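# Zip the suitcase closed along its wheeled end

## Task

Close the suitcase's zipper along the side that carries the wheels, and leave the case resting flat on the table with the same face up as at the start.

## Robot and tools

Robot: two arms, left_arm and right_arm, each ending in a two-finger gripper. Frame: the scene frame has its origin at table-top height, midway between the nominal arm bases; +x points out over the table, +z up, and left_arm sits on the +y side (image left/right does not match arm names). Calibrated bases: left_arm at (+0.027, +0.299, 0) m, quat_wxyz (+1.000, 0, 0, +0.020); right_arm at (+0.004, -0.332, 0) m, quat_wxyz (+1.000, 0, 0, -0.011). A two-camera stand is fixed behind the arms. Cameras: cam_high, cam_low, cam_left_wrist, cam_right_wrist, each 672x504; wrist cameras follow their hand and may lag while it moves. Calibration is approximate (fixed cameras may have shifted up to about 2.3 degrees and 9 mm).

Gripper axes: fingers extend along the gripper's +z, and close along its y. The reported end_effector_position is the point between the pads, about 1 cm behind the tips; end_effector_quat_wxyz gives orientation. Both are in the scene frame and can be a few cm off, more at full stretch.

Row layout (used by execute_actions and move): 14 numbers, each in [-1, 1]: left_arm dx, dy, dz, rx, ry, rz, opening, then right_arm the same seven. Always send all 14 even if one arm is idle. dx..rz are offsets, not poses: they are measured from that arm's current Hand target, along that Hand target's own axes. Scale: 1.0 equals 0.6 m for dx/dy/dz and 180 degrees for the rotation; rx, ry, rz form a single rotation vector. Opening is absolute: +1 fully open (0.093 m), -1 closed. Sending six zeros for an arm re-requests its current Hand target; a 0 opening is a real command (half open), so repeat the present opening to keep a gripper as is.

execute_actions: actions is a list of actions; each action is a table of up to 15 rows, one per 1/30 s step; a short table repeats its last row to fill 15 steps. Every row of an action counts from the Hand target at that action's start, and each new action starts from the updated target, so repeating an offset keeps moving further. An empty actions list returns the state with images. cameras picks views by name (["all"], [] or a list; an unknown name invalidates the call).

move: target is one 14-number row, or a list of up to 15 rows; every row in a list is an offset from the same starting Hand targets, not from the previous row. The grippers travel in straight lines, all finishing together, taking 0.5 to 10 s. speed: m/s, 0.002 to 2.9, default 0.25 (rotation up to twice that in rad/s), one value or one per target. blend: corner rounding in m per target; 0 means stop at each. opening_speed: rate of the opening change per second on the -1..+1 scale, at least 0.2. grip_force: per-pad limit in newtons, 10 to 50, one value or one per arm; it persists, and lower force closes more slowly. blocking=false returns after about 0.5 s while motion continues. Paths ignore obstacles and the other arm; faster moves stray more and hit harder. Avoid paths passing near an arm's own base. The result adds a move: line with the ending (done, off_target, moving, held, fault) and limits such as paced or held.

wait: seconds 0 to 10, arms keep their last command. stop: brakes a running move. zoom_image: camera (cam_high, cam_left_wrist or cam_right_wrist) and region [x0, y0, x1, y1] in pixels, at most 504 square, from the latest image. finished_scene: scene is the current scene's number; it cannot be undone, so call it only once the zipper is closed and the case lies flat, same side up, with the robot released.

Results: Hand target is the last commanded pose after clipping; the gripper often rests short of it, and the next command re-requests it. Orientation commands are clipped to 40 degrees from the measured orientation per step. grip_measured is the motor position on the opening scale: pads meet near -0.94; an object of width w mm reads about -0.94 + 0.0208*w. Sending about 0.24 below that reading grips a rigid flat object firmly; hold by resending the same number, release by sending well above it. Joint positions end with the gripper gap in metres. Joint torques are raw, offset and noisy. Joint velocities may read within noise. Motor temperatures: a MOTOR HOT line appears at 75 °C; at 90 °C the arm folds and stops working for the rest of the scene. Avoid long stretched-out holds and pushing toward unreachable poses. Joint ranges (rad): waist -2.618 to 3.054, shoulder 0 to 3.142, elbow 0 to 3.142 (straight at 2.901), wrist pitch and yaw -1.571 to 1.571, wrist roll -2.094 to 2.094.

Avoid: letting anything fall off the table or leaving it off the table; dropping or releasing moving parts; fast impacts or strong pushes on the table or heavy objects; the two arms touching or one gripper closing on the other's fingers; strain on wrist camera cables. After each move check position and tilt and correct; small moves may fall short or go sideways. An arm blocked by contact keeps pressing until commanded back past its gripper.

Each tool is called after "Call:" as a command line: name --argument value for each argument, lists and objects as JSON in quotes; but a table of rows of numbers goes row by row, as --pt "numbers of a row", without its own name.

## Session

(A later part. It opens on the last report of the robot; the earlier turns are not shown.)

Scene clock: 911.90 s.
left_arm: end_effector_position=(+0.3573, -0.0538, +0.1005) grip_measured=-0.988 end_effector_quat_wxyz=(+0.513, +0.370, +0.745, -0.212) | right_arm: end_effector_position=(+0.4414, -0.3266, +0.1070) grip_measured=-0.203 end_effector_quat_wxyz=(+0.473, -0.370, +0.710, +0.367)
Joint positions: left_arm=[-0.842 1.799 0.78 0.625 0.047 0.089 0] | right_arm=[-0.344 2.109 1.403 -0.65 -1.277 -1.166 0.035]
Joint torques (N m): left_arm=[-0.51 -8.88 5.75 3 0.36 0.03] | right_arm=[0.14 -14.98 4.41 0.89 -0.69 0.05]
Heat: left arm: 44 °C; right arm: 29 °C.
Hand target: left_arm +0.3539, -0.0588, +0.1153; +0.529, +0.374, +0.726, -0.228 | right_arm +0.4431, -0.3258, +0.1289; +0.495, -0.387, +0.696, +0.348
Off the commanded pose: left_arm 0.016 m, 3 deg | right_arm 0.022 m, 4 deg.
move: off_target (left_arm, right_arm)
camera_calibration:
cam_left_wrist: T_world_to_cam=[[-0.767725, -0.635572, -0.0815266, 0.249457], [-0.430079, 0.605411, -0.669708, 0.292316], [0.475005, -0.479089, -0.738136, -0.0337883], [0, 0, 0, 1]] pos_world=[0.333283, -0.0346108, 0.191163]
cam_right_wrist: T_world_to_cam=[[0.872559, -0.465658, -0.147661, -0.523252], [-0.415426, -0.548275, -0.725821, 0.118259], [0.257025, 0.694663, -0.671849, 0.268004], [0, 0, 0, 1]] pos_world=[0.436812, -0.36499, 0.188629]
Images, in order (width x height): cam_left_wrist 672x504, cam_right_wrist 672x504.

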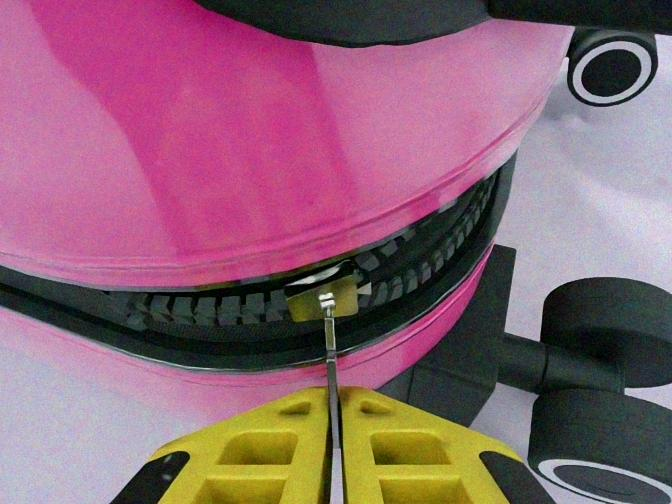

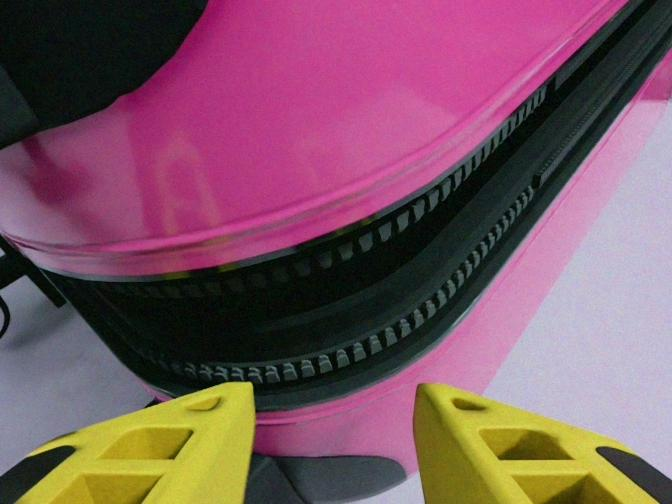

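Call:
move --pt "0 0 0 0 0 0 -1 0.01 0.0 0.05 0 0 0 -0.2" --speed 0.06 --cameras '["cam_right_wrist"]'

Scene clock: 916.57 s.
left_arm: end_effector_position=(+0.3595, -0.0518, +0.1005) grip_measured=-0.988 end_effector_quat_wxyz=(+0.514, +0.368, +0.746, -0.210) | right_arm: end_effector_position=(+0.4539, -0.3174, +0.1050) grip_measured=-0.203 end_effector_quat_wxyz=(+0.490, -0.363, +0.706, +0.359)
Joint positions: left_arm=[-0.836 1.799 0.78 0.625 0.047 0.089 0] | right_arm=[-0.313 2.086 1.315 -0.356 -1.277 -0.951 0.035]
Joint torques (N m): left_arm=[-1.31 -8.91 5.76 2.99 0.33 0.06] | right_arm=[3.45 -13.27 4.03 1.12 -0.38 0.06]
Motor temperatures (°C): left_arm=[20 32 32 44 19 18 20] | right_arm=[18 28 28 30 19 19 19]
Heat: left arm: 44 °C; right arm: 30 °C.
Hand target: left_arm +0.3539, -0.0587, +0.1153; +0.529, +0.374, +0.726, -0.228 | right_arm +0.4545, -0.3010, +0.1152; +0.495, -0.387, +0.696, +0.348
Off the commanded pose: left_arm 0.017 m, 4 deg | right_arm 0.019 m, 3 deg.
move: off_target (left_arm, right_arm)
camera_calibration:
cam_right_wrist: T_world_to_cam=[[0.863474, -0.488071, -0.127274, -0.53528], [-0.40857, -0.528835, -0.743911, 0.131973], [0.295775, 0.694349, -0.656047, 0.237697], [0, 0, 0, 1]] pos_world=[0.445816, -0.356508, 0.185989]
Images, in order (width x height): cam_right_wrist 672x504.

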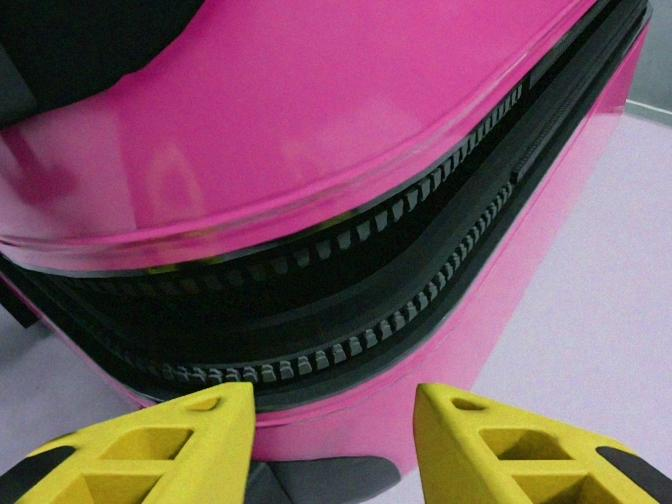

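Call:
move --pt "0 -0.05 -0.005 -0.03 0 0 -1 0 0 0.01 0 0 0 -0.2" --speed 0.05 --cameras '["cam_left_wrist","cam_right_wrist"]'

Scene clock: 921.63 s.
left_arm: end_effector_position=(+0.3434, -0.0612, +0.0996) grip_measured=-0.988 end_effector_quat_wxyz=(+0.534, +0.336, +0.758, -0.165) | right_arm: end_effector_position=(+0.4620, -0.3154, +0.1058) grip_measured=-0.203 end_effector_quat_wxyz=(+0.500, -0.371, +0.703, +0.344)
Joint positions: left_arm=[-0.954 1.799 0.765 0.642 -0.183 0.043 0] | right_arm=[-0.3 2.083 1.304 -0.26 -1.26 -0.901 0.035]
Joint torques (N m): left_arm=[-3.04 -9.07 5.22 3 0.32 0.03] | right_arm=[3.58 -13.07 3.56 0.99 -0.47 -0.05]
Heat: left arm: 44 °C; right arm: 30 °C.
Hand target: left_arm +0.3285, -0.0751, +0.1144; +0.546, +0.349, +0.736, -0.194 | right_arm +0.4570, -0.2958, +0.1137; +0.495, -0.387, +0.696, +0.348
Off the commanded pose: left_arm 0.025 m, 5 deg | right_arm 0.022 m, 2 deg.
move: off_target (left_arm, right_arm)
camera_calibration:
cam_left_wrist: T_world_to_cam=[[-0.683618, -0.718908, -0.125847, 0.204429], [-0.474248, 0.568625, -0.672127, 0.303237], [0.554757, -0.399795, -0.729663, -0.0548657], [0, 0, 0, 1]] pos_world=[0.313998, -0.0473973, 0.189507]
cam_right_wrist: T_world_to_cam=[[0.862787, -0.497849, -0.0880098, -0.548159], [-0.388058, -0.540556, -0.746465, 0.124102], [0.324052, 0.678193, -0.659579, 0.216665], [0, 0, 0, 1]] pos_world=[0.450893, -0.352757, 0.187302]
Images, in order (width x height): cam_left_wrist 672x504, cam_right_wrist 672x504.

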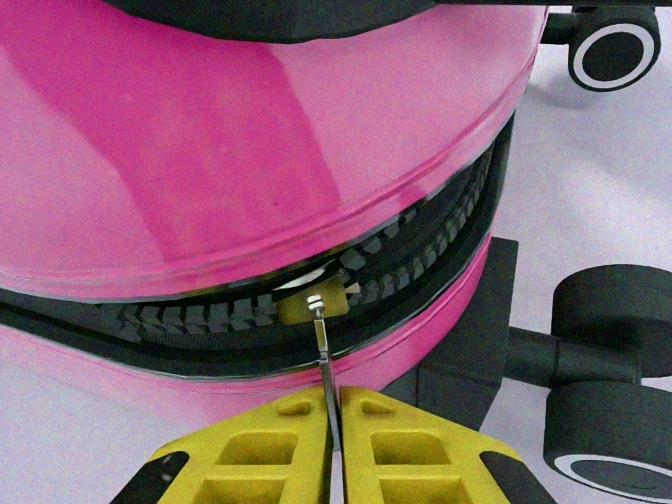

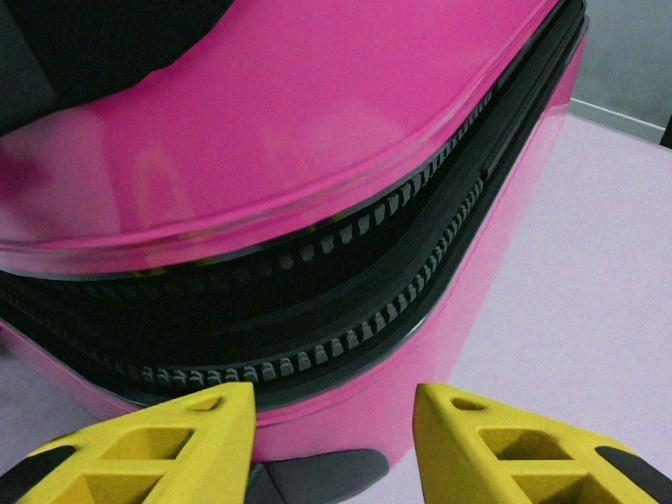

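Call:
move --pt "0 -0.05 -0.005 0 0 0 -1 0 0 0.01 0 0 0 -0.2" --speed 0.05 --cameras '["cam_left_wrist","cam_high"]'

Call:
zoom_image --camera "cam_left_wrist" --region '[100, 220, 460, 490]'

Scene clock: 927.90 s.
left_arm: end_effector_position=(+0.3157, -0.0811, +0.0999) grip_measured=-0.988 end_effector_quat_wxyz=(+0.535, +0.341, +0.755, -0.167) | right_arm: end_effector_position=(+0.4684, -0.3136, +0.1045) grip_measured=-0.203 end_effector_quat_wxyz=(+0.503, -0.374, +0.706, +0.330)
Joint positions: left_arm=[-1.055 1.799 0.765 0.639 -0.266 0.011 0] | right_arm=[-0.288 2.083 1.297 -0.198 -1.233 -0.862 0.035]
Joint torques (N m): left_arm=[-2.36 -8.08 6 3.02 0.26 0.03] | right_arm=[3.79 -12.94 3.34 0.93 -0.63 0.01]
Heat: left arm: 45 °C; right arm: 30 °C.
Hand target: left_arm +0.3048, -0.0935, +0.1126; +0.546, +0.349, +0.736, -0.194 | right_arm +0.4595, -0.2906, +0.1120; +0.495, -0.387, +0.696, +0.348
Off the commanded pose: left_arm 0.021 m, 4 deg | right_arm 0.026 m, 3 deg.
move: off_target (left_arm, right_arm)
camera_calibration:
cam_left_wrist: T_world_to_cam=[[-0.691513, -0.710796, -0.128755, 0.174577], [-0.464198, 0.573825, -0.674718, 0.299104], [0.55347, -0.406808, -0.726758, -0.0475817], [0, 0, 0, 1]] pos_world=[0.285901, -0.066901, 0.189708]
Images, in order (width x height): cam_high 672x504, cam_left_wrist 672x504.

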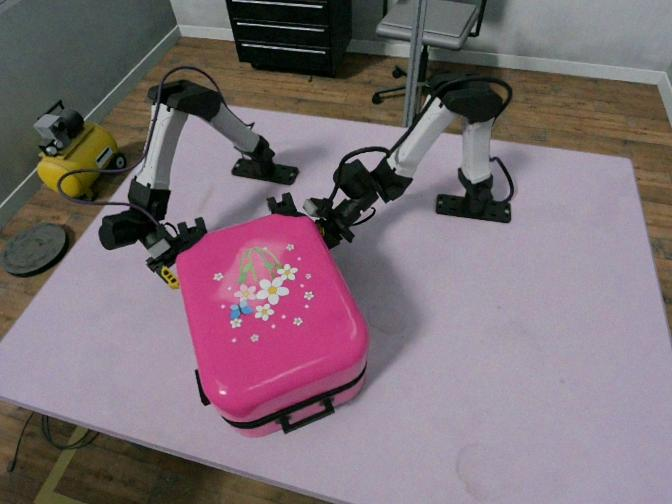

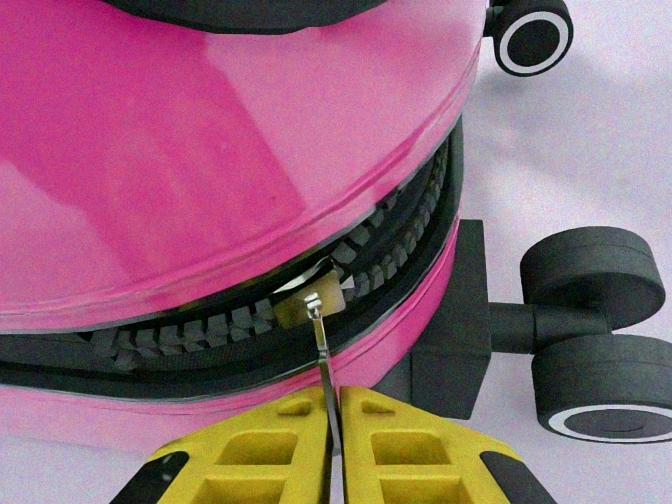

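Scaled by 1.400 from the camera's 672x504 image, which has a finer 960x720 frame.

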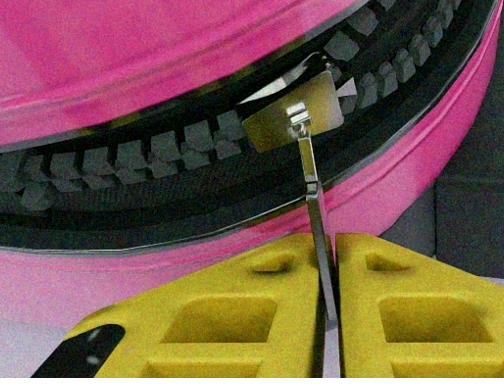

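Call:
move --pt "0 0.02 0 0 0 0 -1 0 0 -0.233 0 0 0 -0.2" --pt "0 0.02 0 0 0 0 -1 -0.23 0.055 -0.342 0 0 0 -1" --pt "0 0.02 0 0 0 0 -1 -0.227 0.493 -0.233 0.078 0 0 -1" --pt "0 0.02 0 0 0 0 -1 -0.03 0.463 -0.127 0.078 0 0 -1" --blend '[0.01,0.03,0.03,0]' --speed 0.2 --cameras '["cam_high","cam_right_wrist","cam_left_wrist"]'

Scene clock: 956.17 s.
left_arm: end_effector_position=(+0.3161, -0.0819, +0.0999) grip_measured=-0.988 end_effector_quat_wxyz=(+0.532, +0.345, +0.753, -0.176) | right_arm: end_effector_position=(+0.1835, -0.2261, +0.1748) grip_measured=-0.987 end_effector_quat_wxyz=(+0.528, -0.317, +0.742, +0.267)
Joint positions: left_arm=[-1.045 1.799 0.765 0.641 -0.237 0.012 0] | right_arm=[-0.204 0.359 0.364 -0.61 -1.015 -0.466 0]
Joint torques (N m): left_arm=[-0.38 -8.79 5.38 3.01 0.29 0.17] | right_arm=[0.51 1.07 5.38 1.84 -0.31 0.04]
Heat: left arm: 46 °C; right arm: 32 °C.
Hand target: left_arm +0.3134, -0.0854, +0.1138; +0.546, +0.349, +0.736, -0.194 | right_arm +0.1862, -0.2256, +0.1780; +0.539, -0.323, +0.733, +0.260
Off the commanded pose: left_arm 0.015 m, 3 deg | right_arm 0.004 m, 2 deg.
move: off_target (left_arm); blend cut to 0 m at target 2; target 2's new opening was sent with right_arm's hand 0.018 m and 12 deg from that target
camera_calibration:
cam_left_wrist: T_world_to_cam=[[-0.704815, -0.69948, -0.118168, 0.178362], [-0.45957, 0.577121, -0.675076, 0.298611], [0.540399, -0.421497, -0.728223, -0.0451291], [0, 0, 0, 1]] pos_world=[0.287333, -0.0665955, 0.189798]
cam_right_wrist: T_world_to_cam=[[0.747381, -0.663335, -0.0375278, -0.282398], [-0.477657, -0.4972, -0.724317, 0.138152], [0.461806, 0.559267, -0.688445, 0.244721], [0, 0, 0, 1]] pos_world=[0.164035, -0.2555, 0.257945]
Images, in order (width x height): cam_high 672x504, cam_left_wrist 672x504, cam_right_wrist 672x504.

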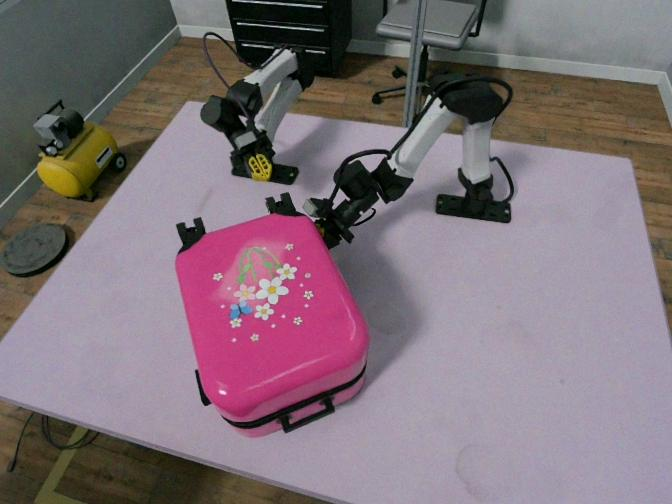

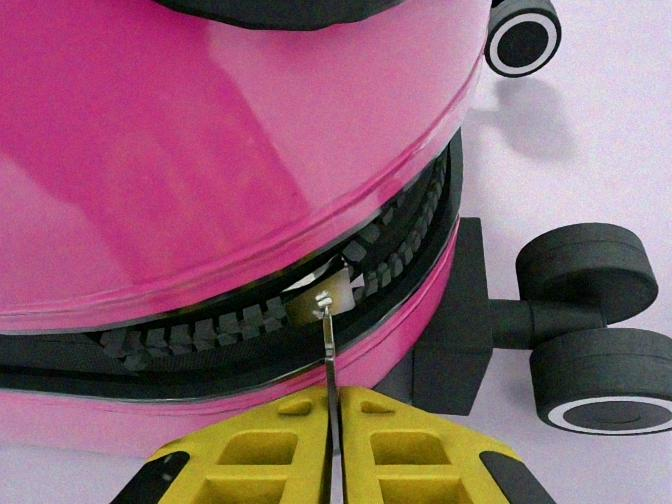

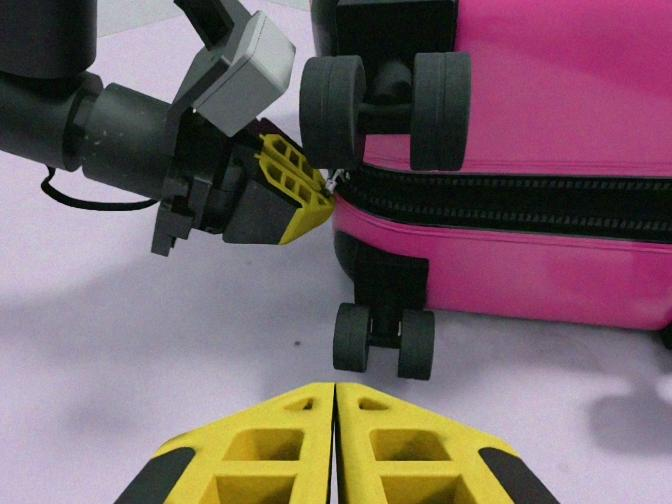

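Call:
move --target '[0,0,0,0,0,0,-1,0.147,-0.037,0.11,0,0.03,0,1]' --speed 0.15 --cameras '["cam_right_wrist"]'

Scene clock: 989.90 s.
left_arm: end_effector_position=(+0.3161, -0.0819, +0.0999) grip_measured=-0.988 end_effector_quat_wxyz=(+0.532, +0.345, +0.753, -0.176) | right_arm: end_effector_position=(+0.2227, -0.2104, +0.0710) grip_measured=+1.000 end_effector_quat_wxyz=(+0.493, -0.333, +0.765, +0.247)
Joint positions: left_arm=[-1.045 1.799 0.765 0.641 -0.237 0.012 0] | right_arm=[0.041 0.833 0.044 0.213 -0.769 -0.37 0.093]
Joint torques (N m): left_arm=[-0.36 -9.09 5.26 3.03 0.32 0.15] | right_arm=[0.5 0.4 5.04 2 -0.22 0.08]
Heat: left arm: 47 °C; right arm: 34 °C.
Hand target: left_arm +0.3134, -0.0854, +0.1138; +0.546, +0.349, +0.736, -0.194 | right_arm +0.2252, -0.2091, +0.0739; +0.503, -0.335, +0.758, +0.245
Off the commanded pose: left_arm 0.015 m, 3 deg | right_arm 0.004 m, 1 deg.
move: off_target (left_arm)
camera_calibration:
cam_right_wrist: T_world_to_cam=[[0.750242, -0.66071, -0.0244769, -0.306126], [-0.511628, -0.556714, -0.654451, 0.0796558], [0.418776, 0.50352, -0.755708, 0.149014], [0, 0, 0, 1]] pos_world=[0.20802, -0.232947, 0.157249]
Images, in order (width x height): cam_right_wrist 672x504.

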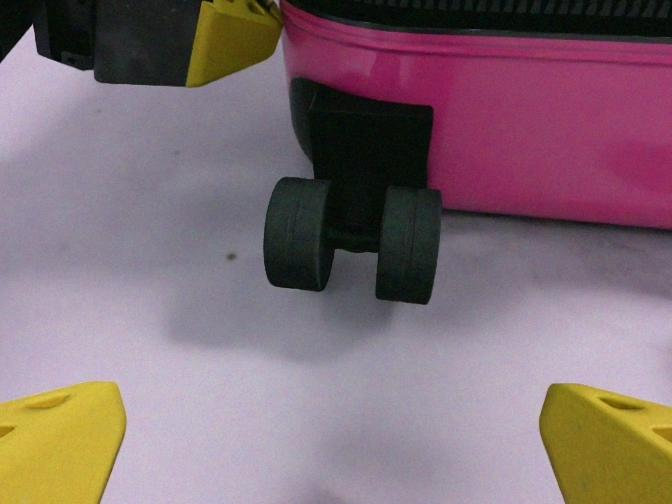

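Call:
move --pt "0 0 0 0 0 0 -1 0 -0.014 0.148 0 0 0 1" --pt "0 0 0 0 0 0 -1 0 -0.014 0.148 0 0 0 0.15" --speed 0.1 --opening_speed 0.5 --cameras '["cam_right_wrist","cam_left_wrist"]'

Scene clock: 1000.00 s.
left_arm: end_effector_position=(+0.3159, -0.0821, +0.0999) grip_measured=-0.988 end_effector_quat_wxyz=(+0.532, +0.345, +0.753, -0.177) | right_arm: end_effector_position=(+0.2765, -0.1571, +0.0301) grip_measured=+0.152 end_effector_quat_wxyz=(+0.484, -0.334, +0.772, +0.242)
Joint positions: left_arm=[-1.045 1.799 0.765 0.641 -0.235 0.012 0] | right_arm=[0.339 1.667 0.148 1.028 -0.499 -0.196 0.052]
Joint torques (N m): left_arm=[-0.46 -8.83 5.15 3.03 0.3 0.14] | right_arm=[0.49 -3.25 4.66 2.2 -0.18 0.09]
Motor temperatures (°C): left_arm=[20 34 30 47 19 19 20] | right_arm=[19 23 29 35 18 19 20]
Heat: left arm: 47 °C; right arm: 35 °C.
Hand target: left_arm +0.3134, -0.0854, +0.1137; +0.546, +0.349, +0.736, -0.194 | right_arm +0.2848, -0.1517, +0.0405; +0.503, -0.335, +0.758, +0.245
Off the commanded pose: left_arm 0.014 m, 3 deg | right_arm 0.014 m, 3 deg.
move: off_target (left_arm, right_arm); target 2's new opening was sent with right_arm's hand 0.015 m and 3 deg from that target
camera_calibration:
cam_left_wrist: T_world_to_cam=[[-0.705812, -0.698585, -0.11751, 0.178457], [-0.458985, 0.577326, -0.675298, 0.298578], [0.539595, -0.422698, -0.728124, -0.0449138], [0, 0, 0, 1]] pos_world=[0.287235, -0.066695, 0.189897]
cam_right_wrist: T_world_to_cam=[[0.747176, -0.664212, -0.023468, -0.312122], [-0.523787, -0.566741, -0.635966, 0.111281], [0.409116, 0.48747, -0.77136, 0.0694296], [0, 0, 0, 1]] pos_world=[0.263093, -0.178092, 0.117001]
Images, in order (width x height): cam_left_wrist 672x504, cam_right_wrist 672x504.

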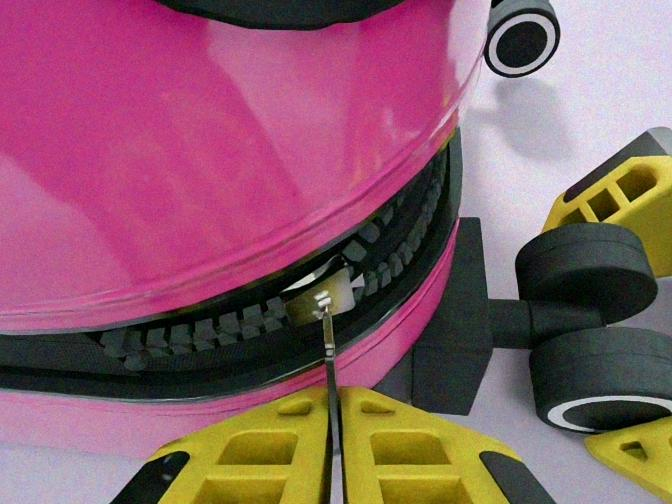

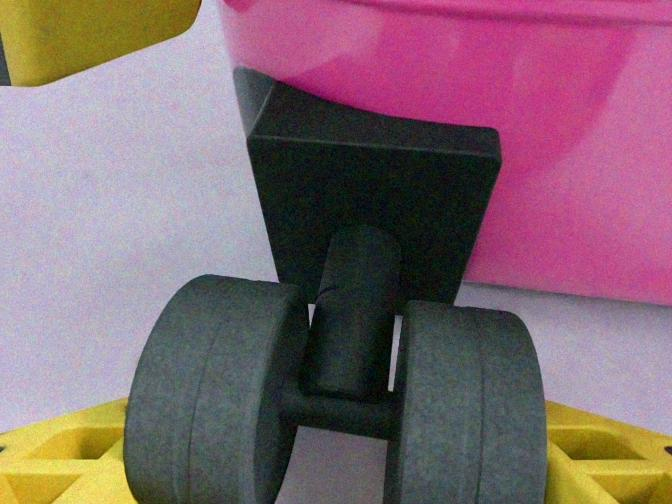

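Call:
move --pt "0 0 0 0 0 0 -1 0 0 0.0 0 0 0 -0.35" --pt "0 -0.04 0 0 0 0 -1 0 0 0 0 0 0 -0.35" --speed 0.04 --cameras '["cam_right_wrist","cam_left_wrist"]'

Scene clock: 1008.30 s.
left_arm: end_effector_position=(+0.3129, -0.0820, +0.1012) grip_measured=-0.988 end_effector_quat_wxyz=(+0.541, +0.334, +0.756, -0.159) | right_arm: end_effector_position=(+0.2767, -0.1572, +0.0301) grip_measured=+0.071 end_effector_quat_wxyz=(+0.485, -0.334, +0.772, +0.241)
Joint positions: left_arm=[-1.076 1.799 0.765 0.641 -0.31 0.004 0] | right_arm=[0.339 1.667 0.148 1.028 -0.498 -0.197 0.049]
Joint torques (N m): left_arm=[-3.54 -7.21 6.82 2.92 0.3 -0.05] | right_arm=[0.47 -3.28 4.53 2.17 -0.19 0.09]
Heat: left arm: 47 °C; right arm: 37 °C.
Hand target: left_arm +0.2961, -0.1017, +0.1114; +0.546, +0.349, +0.736, -0.194 | right_arm +0.2848, -0.1517, +0.0404; +0.503, -0.335, +0.758, +0.245
Off the commanded pose: left_arm 0.028 m, 5 deg | right_arm 0.014 m, 3 deg.
move: off_target (left_arm, right_arm)
camera_calibration:
cam_left_wrist: T_world_to_cam=[[-0.674061, -0.725744, -0.137611, 0.166452], [-0.469279, 0.564603, -0.67897, 0.300489], [0.570454, -0.393089, -0.721154, -0.0502176], [0, 0, 0, 1]] pos_world=[0.281859, -0.0685956, 0.190714]
cam_right_wrist: T_world_to_cam=[[0.746793, -0.664694, -0.021965, -0.312289], [-0.523541, -0.567197, -0.635761, 0.111047], [0.410128, 0.486282, -0.771573, 0.0689001], [0, 0, 0, 1]] pos_world=[0.263095, -0.178096, 0.116901]
Images, in order (width x height): cam_left_wrist 672x504, cam_right_wrist 672x504.

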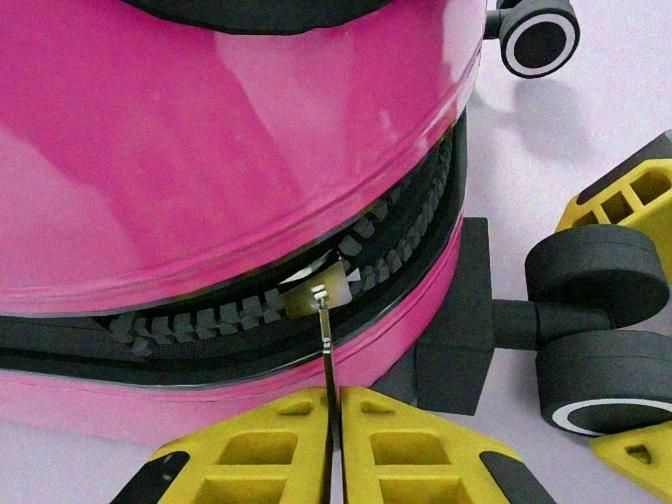

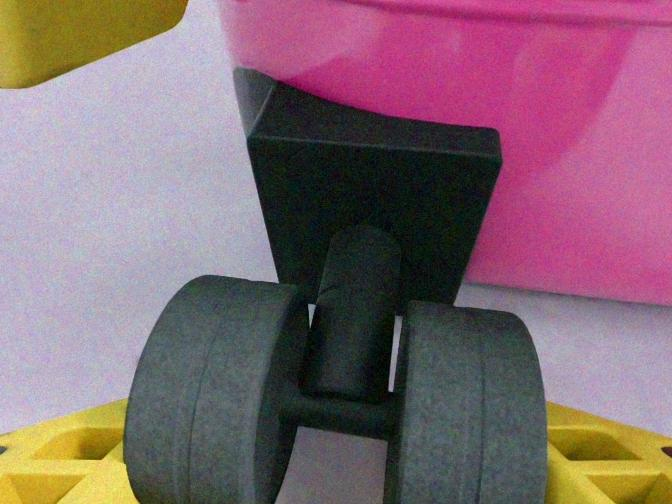

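Call:
move --target '[0,-0.05,0.015,0,0,0,-1,0,0,0,0,0,0,-0.35]' --speed 0.04 --cameras '["cam_left_wrist"]'

Call:
zoom_image --camera "cam_left_wrist" --region '[100, 220, 460, 490]'

Scene clock: 1018.70 s.
left_arm: end_effector_position=(+0.3081, -0.0862, +0.0999) grip_measured=-0.988 end_effector_quat_wxyz=(+0.554, +0.306, +0.762, -0.134) | right_arm: end_effector_position=(+0.2766, -0.1572, +0.0301) grip_measured=+0.069 end_effector_quat_wxyz=(+0.485, -0.335, +0.771, +0.241)
Joint positions: left_arm=[-1.132 1.828 0.784 0.647 -0.441 -0.032 0] | right_arm=[0.339 1.667 0.148 1.028 -0.499 -0.198 0.048]
Joint torques (N m): left_arm=[-5.3 -5.44 9.29 2.77 0.81 0.06] | right_arm=[0.54 -3.29 4.59 2.19 -0.19 0.11]
Heat: left arm: 47 °C; right arm: 38 °C.
Hand target: left_arm +0.2803, -0.1282, +0.1056; +0.546, +0.349, +0.736, -0.194 | right_arm +0.2848, -0.1517, +0.0404; +0.503, -0.335, +0.758, +0.245
Off the commanded pose: left_arm 0.051 m, 9 deg | right_arm 0.014 m, 3 deg.
move: off_target (left_arm, right_arm)
camera_calibration:
cam_left_wrist: T_world_to_cam=[[-0.613225, -0.77514, -0.152033, 0.138438], [-0.4968, 0.528104, -0.688692, 0.30602], [0.614122, -0.346793, -0.708935, -0.0607657], [0, 0, 0, 1]] pos_world=[0.274242, -0.0753743, 0.188722]
Images, in order (width x height): cam_left_wrist 672x504.

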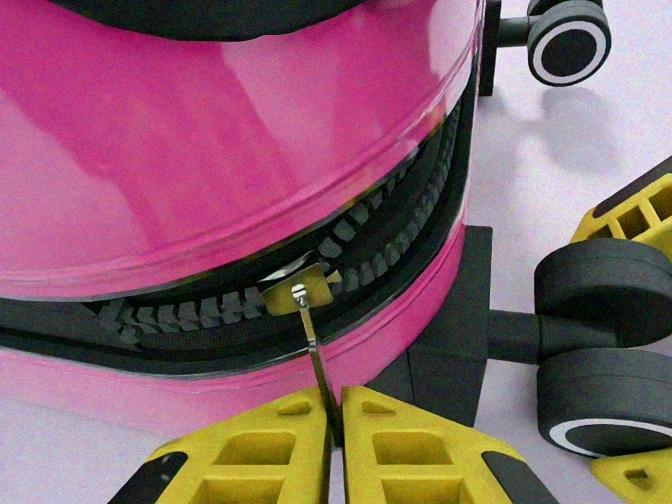

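Scaled by 1.400 from the camera's 672x504 image, which has a finer 960x720 frame.

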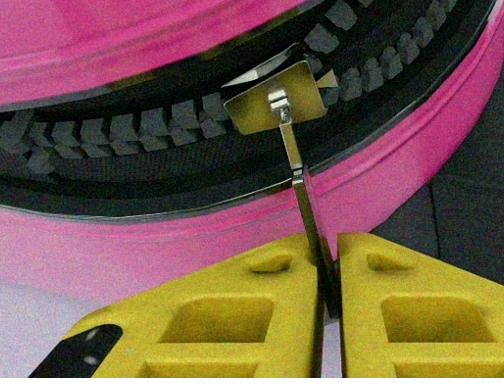

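Call:
move --target '[0,-0.06,0.015,0,0,0,-1,0,0,0,0,0,0,-0.5]' --speed 0.05 --cameras '["cam_left_wrist"]'

Call:
zoom_image --camera "cam_left_wrist" --region '[100, 220, 460, 490]'

Scene clock: 1024.47 s.
left_arm: end_effector_position=(+0.3021, -0.1021, +0.0991) grip_measured=-0.987 end_effector_quat_wxyz=(+0.569, +0.281, +0.765, -0.115) | right_arm: end_effector_position=(+0.2766, -0.1572, +0.0301) grip_measured=+0.068 end_effector_quat_wxyz=(+0.485, -0.335, +0.771, +0.241)
Joint positions: left_arm=[-1.197 1.891 0.849 0.644 -0.568 -0.07 0] | right_arm=[0.339 1.667 0.148 1.028 -0.499 -0.199 0.048]
Joint torques (N m): left_arm=[-7.13 -5.56 9.63 2.57 1.18 0.11] | right_arm=[0.54 -3.28 4.55 2.17 -0.19 0.11]
Heat: left arm: 47 °C; right arm: 39 °C.
Hand target: left_arm +0.2601, -0.1588, +0.0992; +0.546, +0.349, +0.736, -0.194 | right_arm +0.2848, -0.1517, +0.0404; +0.503, -0.335, +0.758, +0.245
Off the commanded pose: left_arm 0.070 m, 13 deg | right_arm 0.014 m, 3 deg.
move: off_target (left_arm, right_arm)
camera_calibration:
cam_left_wrist: T_world_to_cam=[[-0.558082, -0.81409, -0.160629, 0.102559], [-0.513171, 0.490731, -0.704158, 0.313567], [0.652074, -0.310548, -0.691635, -0.0726625], [0, 0, 0, 1]] pos_world=[0.265531, -0.09295, 0.187019]
Images, in order (width x height): cam_left_wrist 672x504.

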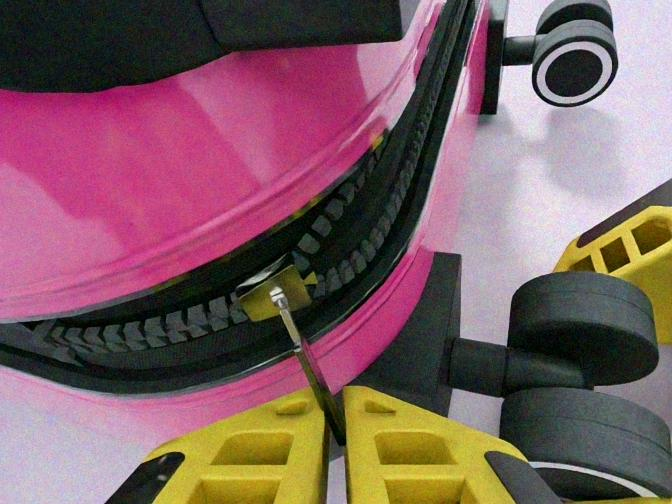

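Scaled by 1.400 from the camera's 672x504 image, which has a finer 960x720 frame.

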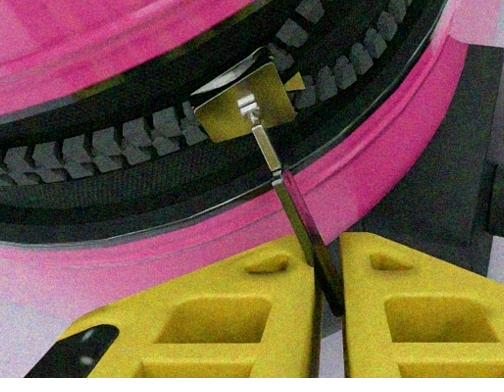

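Call:
move --target '[0,-0.015,0.02,0.06,0,0,-1,0,0,0,0,0,0,-0.5]' --speed 0.05 --cameras '["cam_left_wrist","cam_high"]'

Call:
zoom_image --camera "cam_left_wrist" --region '[0, 220, 460, 490]'

Scene clock: 1033.20 s.
left_arm: end_effector_position=(+0.3020, -0.1204, +0.0999) grip_measured=-0.987 end_effector_quat_wxyz=(+0.548, +0.313, +0.754, -0.183) | right_arm: end_effector_position=(+0.2766, -0.1571, +0.0302) grip_measured=+0.068 end_effector_quat_wxyz=(+0.485, -0.335, +0.771, +0.241)
Joint positions: left_arm=[-1.154 1.903 0.862 0.676 -0.374 -0.068 0] | right_arm=[0.339 1.667 0.148 1.029 -0.499 -0.199 0.048]
Joint torques (N m): left_arm=[-4.86 -5.01 9.33 2.64 1.71 0.32] | right_arm=[0.55 -3.28 4.57 2.17 -0.18 0.12]
Heat: left arm: 46 °C; right arm: 39 °C.
Hand target: left_arm +0.2617, -0.1728, +0.0944; +0.511, +0.399, +0.715, -0.262 | right_arm +0.2848, -0.1517, +0.0405; +0.503, -0.335, +0.758, +0.245
Off the commanded pose: left_arm 0.066 m, 15 deg | right_arm 0.014 m, 3 deg.
move: off_target (left_arm, right_arm)
camera_calibration:
cam_left_wrist: T_world_to_cam=[[-0.670704, -0.736984, -0.0837349, 0.123285], [-0.479142, 0.51667, -0.70956, 0.316499], [0.566198, -0.435784, -0.699652, -0.0661139], [0, 0, 0, 1]] pos_world=[0.271769, -0.101478, 0.188642]
Images, in order (width x height): cam_high 672x504, cam_left_wrist 672x504.

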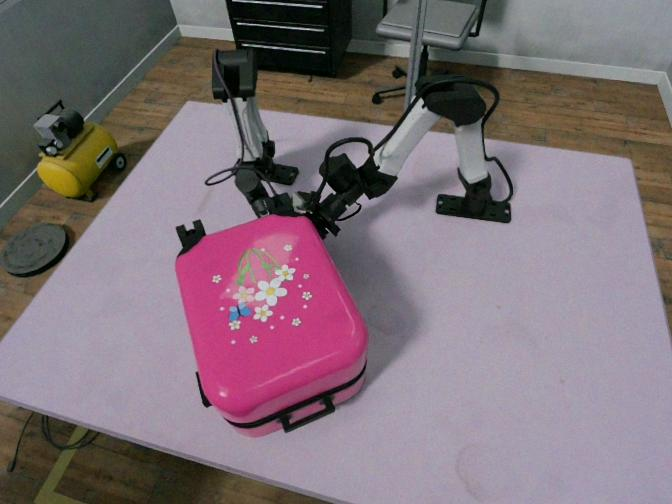

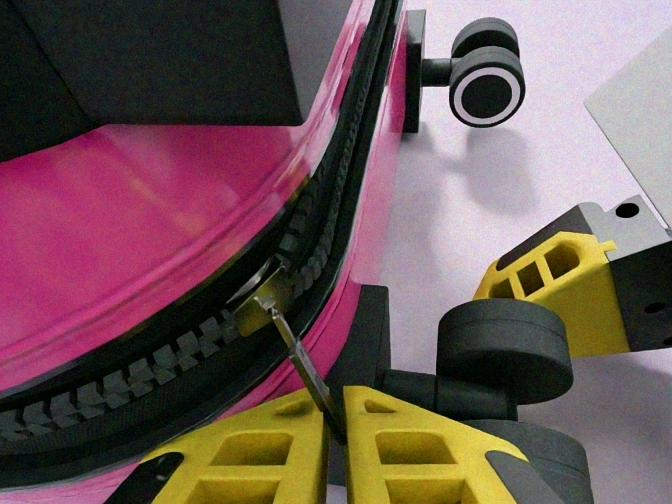

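Scaled by 1.096 from the camera's 672x504 image, which has a finer 960x720 frame.

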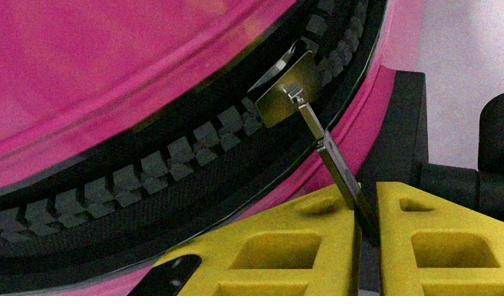

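Call:
move --target '[0,-0.01,0.025,0,0,0,-1,0,0,0,0,0,0,-0.5]' --speed 0.05 --cameras '["cam_left_wrist","cam_right_wrist"]'

Scene clock: 1042.30 s.
left_arm: end_effector_position=(+0.3064, -0.1294, +0.0988) grip_measured=-0.987 end_effector_quat_wxyz=(+0.555, +0.304, +0.750, -0.193) | right_arm: end_effector_position=(+0.2800, -0.1620, +0.0301) grip_measured=+0.066 end_effector_quat_wxyz=(+0.488, -0.330, +0.774, +0.233)
Joint positions: left_arm=[-1.154 1.946 0.891 0.715 -0.374 -0.077 0] | right_arm=[0.325 1.667 0.148 1.03 -0.492 -0.204 0.048]
Joint torques (N m): left_arm=[-5.7 -4.48 11.11 2.24 1.64 0.41] | right_arm=[1.76 -3.32 4.52 2.16 -0.28 0.18]
Motor temperatures (°C): left_arm=[22 33 33 44 21 19 20] | right_arm=[19 21 27 40 18 19 21]
Heat: left arm: 44 °C; right arm: 40 °C.
Hand target: left_arm +0.2645, -0.1878, +0.0891; +0.511, +0.399, +0.715, -0.262 | right_arm +0.2849, -0.1518, +0.0405; +0.503, -0.335, +0.758, +0.245
Off the commanded pose: left_arm 0.072 m, 15 deg | right_arm 0.015 m, 3 deg.
move: off_target (left_arm, right_arm)
camera_calibration:
cam_left_wrist: T_world_to_cam=[[-0.6684, -0.740892, -0.0657346, 0.116493], [-0.477237, 0.494967, -0.726122, 0.320672], [0.570514, -0.453969, -0.684417, -0.0784519], [0, 0, 0, 1]] pos_world=[0.275658, -0.108028, 0.186811]
cam_right_wrist: T_world_to_cam=[[0.735254, -0.67768, -0.0123448, -0.317083], [-0.528828, -0.562173, -0.635848, 0.112536], [0.423962, 0.474038, -0.771715, 0.0639679], [0, 0, 0, 1]] pos_world=[0.265529, -0.181939, 0.117007]
Images, in order (width x height): cam_left_wrist 672x504, cam_right_wrist 672x504.

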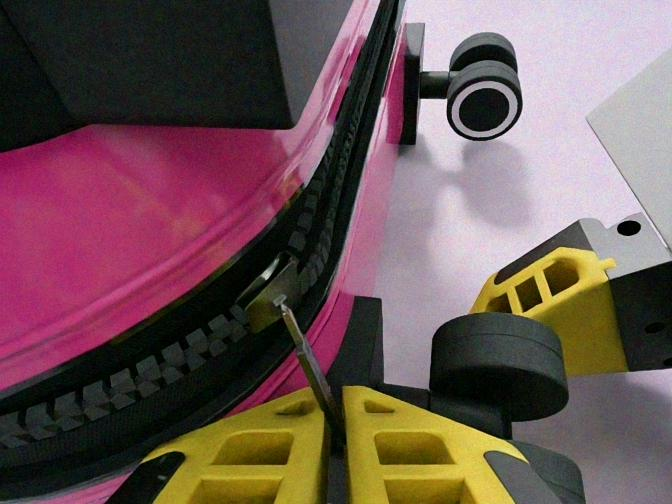

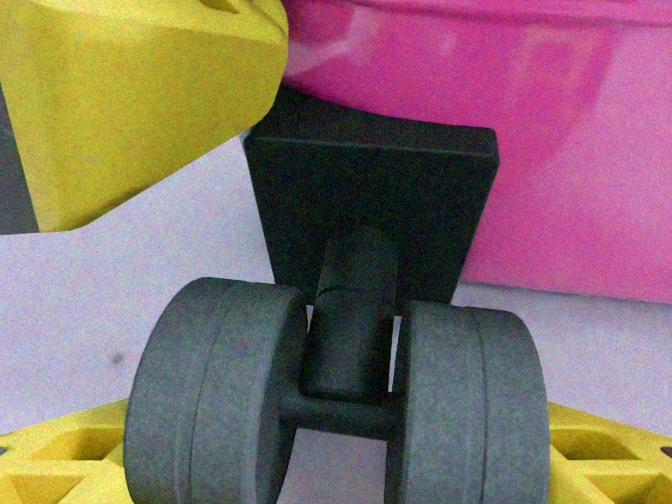

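Call:
move --target '[0,-0.03,-0.02,0,0,0,-1,0,0,0,0,0,0,-0.5]' --speed 0.05 --cameras '["cam_left_wrist","cam_right_wrist"]'

Scene clock: 1047.10 s.
left_arm: end_effector_position=(+0.3049, -0.1289, +0.0997) grip_measured=-0.987 end_effector_quat_wxyz=(+0.559, +0.296, +0.752, -0.187) | right_arm: end_effector_position=(+0.2799, -0.1618, +0.0302) grip_measured=+0.065 end_effector_quat_wxyz=(+0.488, -0.330, +0.773, +0.233)
Joint positions: left_arm=[-1.166 1.946 0.891 0.716 -0.406 -0.087 0] | right_arm=[0.325 1.667 0.148 1.03 -0.493 -0.204 0.048]
Joint torques (N m): left_arm=[-8.4 -6.76 8.53 2.17 1.55 0.34] | right_arm=[1.76 -3.36 4.56 2.17 -0.25 0.17]
Heat: left arm: 44 °C; right arm: 41 °C.
Hand target: left_arm +0.2432, -0.1882, +0.0926; +0.511, +0.399, +0.715, -0.262 | right_arm +0.2848, -0.1518, +0.0405; +0.503, -0.335, +0.758, +0.245
Off the commanded pose: left_arm 0.086 m, 16 deg | right_arm 0.015 m, 3 deg.
move: off_target (left_arm, right_arm)
camera_calibration:
cam_left_wrist: T_world_to_cam=[[-0.65212, -0.755255, -0.0657993, 0.109152], [-0.484725, 0.482114, -0.7298, 0.32131], [0.582908, -0.444023, -0.680487, -0.0795992], [0, 0, 0, 1]] pos_world=[0.273326, -0.107815, 0.187508]
cam_right_wrist: T_world_to_cam=[[0.73594, -0.676926, -0.0127795, -0.317], [-0.52834, -0.562393, -0.636059, 0.112403], [0.423378, 0.474853, -0.771535, 0.064369], [0, 0, 0, 1]] pos_world=[0.265428, -0.181937, 0.117107]
Images, in order (width x height): cam_left_wrist 672x504, cam_right_wrist 672x504.

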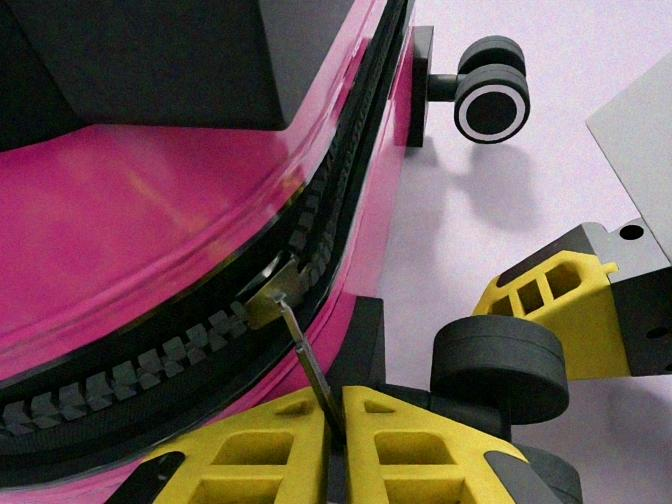

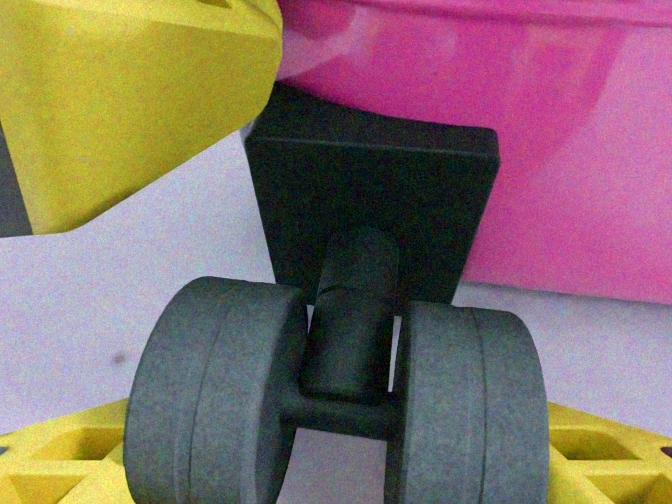

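Call:
move --pt "-0.01 0.1 -0.02 -0.04 0 0 -1 0 0 0 0 0 0 -0.5" --pt "-0.018 0.1 -0.02 -0.04 0 -0.22 -1 0 0 0 0 0 0 -0.5" --speed 0.1 --cameras '["cam_left_wrist","cam_right_wrist"]'

Scene clock: 1065.90 s.
left_arm: end_effector_position=(+0.3030, -0.1345, +0.1041) grip_measured=-0.988 end_effector_quat_wxyz=(+0.445, +0.079, +0.819, -0.353) | right_arm: end_effector_position=(+0.2792, -0.1608, +0.0302) grip_measured=+0.065 end_effector_quat_wxyz=(+0.488, -0.331, +0.773, +0.235)
Joint positions: left_arm=[-1.147 1.912 0.927 0.602 -0.317 -0.7 0] | right_arm=[0.328 1.667 0.148 1.03 -0.494 -0.202 0.048]
Joint torques (N m): left_arm=[-1.58 -9.25 8.59 1.89 0.63 -0.13] | right_arm=[1.47 -3.29 4.62 2.15 -0.26 0.14]
Heat: left arm: 42 °C; right arm: 42 °C.
Hand target: left_arm +0.2890, -0.1494, +0.1089; +0.416, +0.101, +0.822, -0.376 | right_arm +0.2849, -0.1518, +0.0405; +0.503, -0.335, +0.758, +0.244
Off the commanded pose: left_arm 0.021 m, 5 deg | right_arm 0.015 m, 3 deg.
move: off_target (left_arm, right_arm)
camera_calibration:
cam_left_wrist: T_world_to_cam=[[-0.447848, -0.745234, 0.494023, -0.0149268], [-0.817104, 0.116804, -0.564533, 0.360708], [0.363005, -0.656493, -0.661244, -0.0419622], [0, 0, 0, 1]] pos_world=[0.303283, -0.0808041, 0.183258]
cam_right_wrist: T_world_to_cam=[[0.738136, -0.674489, -0.0148379, -0.315911], [-0.527416, -0.563191, -0.636119, 0.112264], [0.420699, 0.477368, -0.771448, 0.0653062], [0, 0, 0, 1]] pos_world=[0.264921, -0.181028, 0.117106]
Images, in order (width x height): cam_left_wrist 672x504, cam_right_wrist 672x504.

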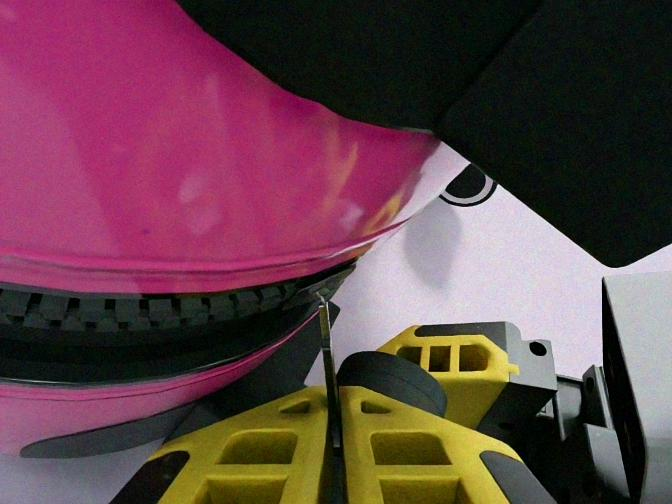

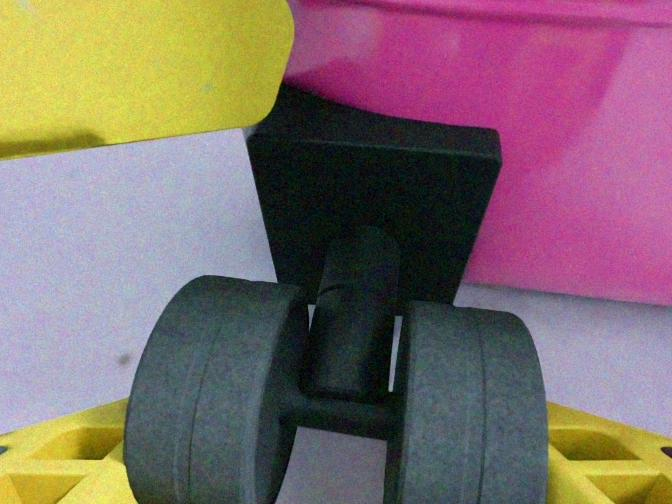

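Call:
move --target '[0.01,-0.062,0.032,-0.051,-0.036,-0.19,-1,0,0,0,0,0,0,-0.5]' --speed 0.06 --cameras '["cam_left_wrist","cam_right_wrist"]'

Scene clock: 1080.00 s.
left_arm: end_effector_position=(+0.3026, -0.1530, +0.1112) grip_measured=-0.988 end_effector_quat_wxyz=(+0.372, -0.225, +0.816, -0.381) | right_arm: end_effector_position=(+0.2792, -0.1608, +0.0302) grip_measured=+0.065 end_effector_quat_wxyz=(+0.487, -0.330, +0.774, +0.236)
Joint positions: left_arm=[-1.244 1.978 1.183 0.243 -0.598 -1.4 0] | right_arm=[0.328 1.667 0.148 1.03 -0.494 -0.199 0.048]
Joint torques (N m): left_arm=[-4.56 -6.95 10.84 2.45 0.37 -0.07] | right_arm=[1.48 -3.28 4.63 2.17 -0.26 0.12]
Heat: left arm: 41 °C; right arm: 43 °C.
Hand target: left_arm +0.2791, -0.1897, +0.1170; +0.339, -0.199, +0.818, -0.420 | right_arm +0.2849, -0.1518, +0.0405; +0.503, -0.335, +0.758, +0.245
Off the commanded pose: left_arm 0.044 m, 7 deg | right_arm 0.015 m, 3 deg.
move: off_target (left_arm, right_arm)
camera_calibration:
cam_left_wrist: T_world_to_cam=[[0.0792315, -0.622092, 0.778925, -0.204662], [-0.895487, -0.387724, -0.21857, 0.274694], [0.437979, -0.680199, -0.587796, -0.0837772], [0, 0, 0, 1]] pos_world=[0.298893, -0.0777986, 0.170212]
cam_right_wrist: T_world_to_cam=[[0.737158, -0.675482, -0.0179294, -0.315749], [-0.52968, -0.561161, -0.636033, 0.113213], [0.419568, 0.478354, -0.771454, 0.0657958], [0, 0, 0, 1]] pos_world=[0.265118, -0.181226, 0.117104]
Images, in order (width x height): cam_left_wrist 672x504, cam_right_wrist 672x504.

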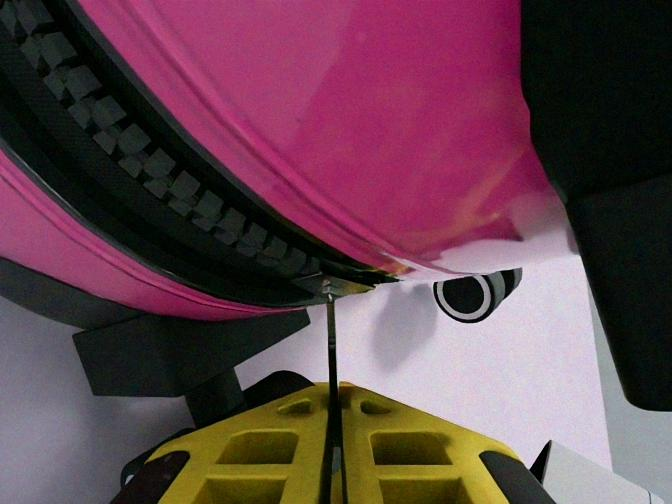

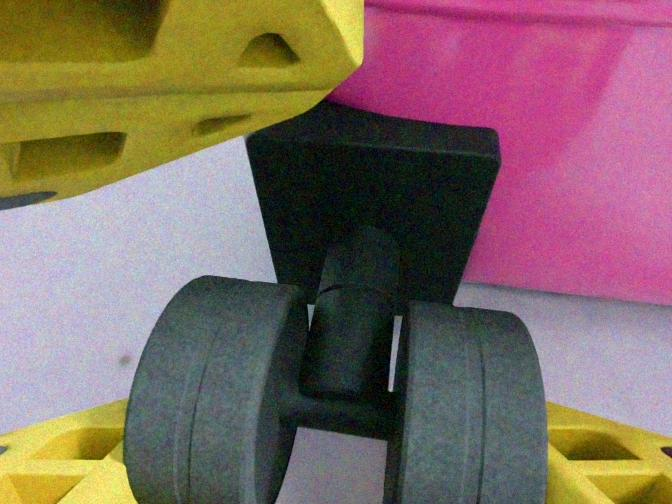

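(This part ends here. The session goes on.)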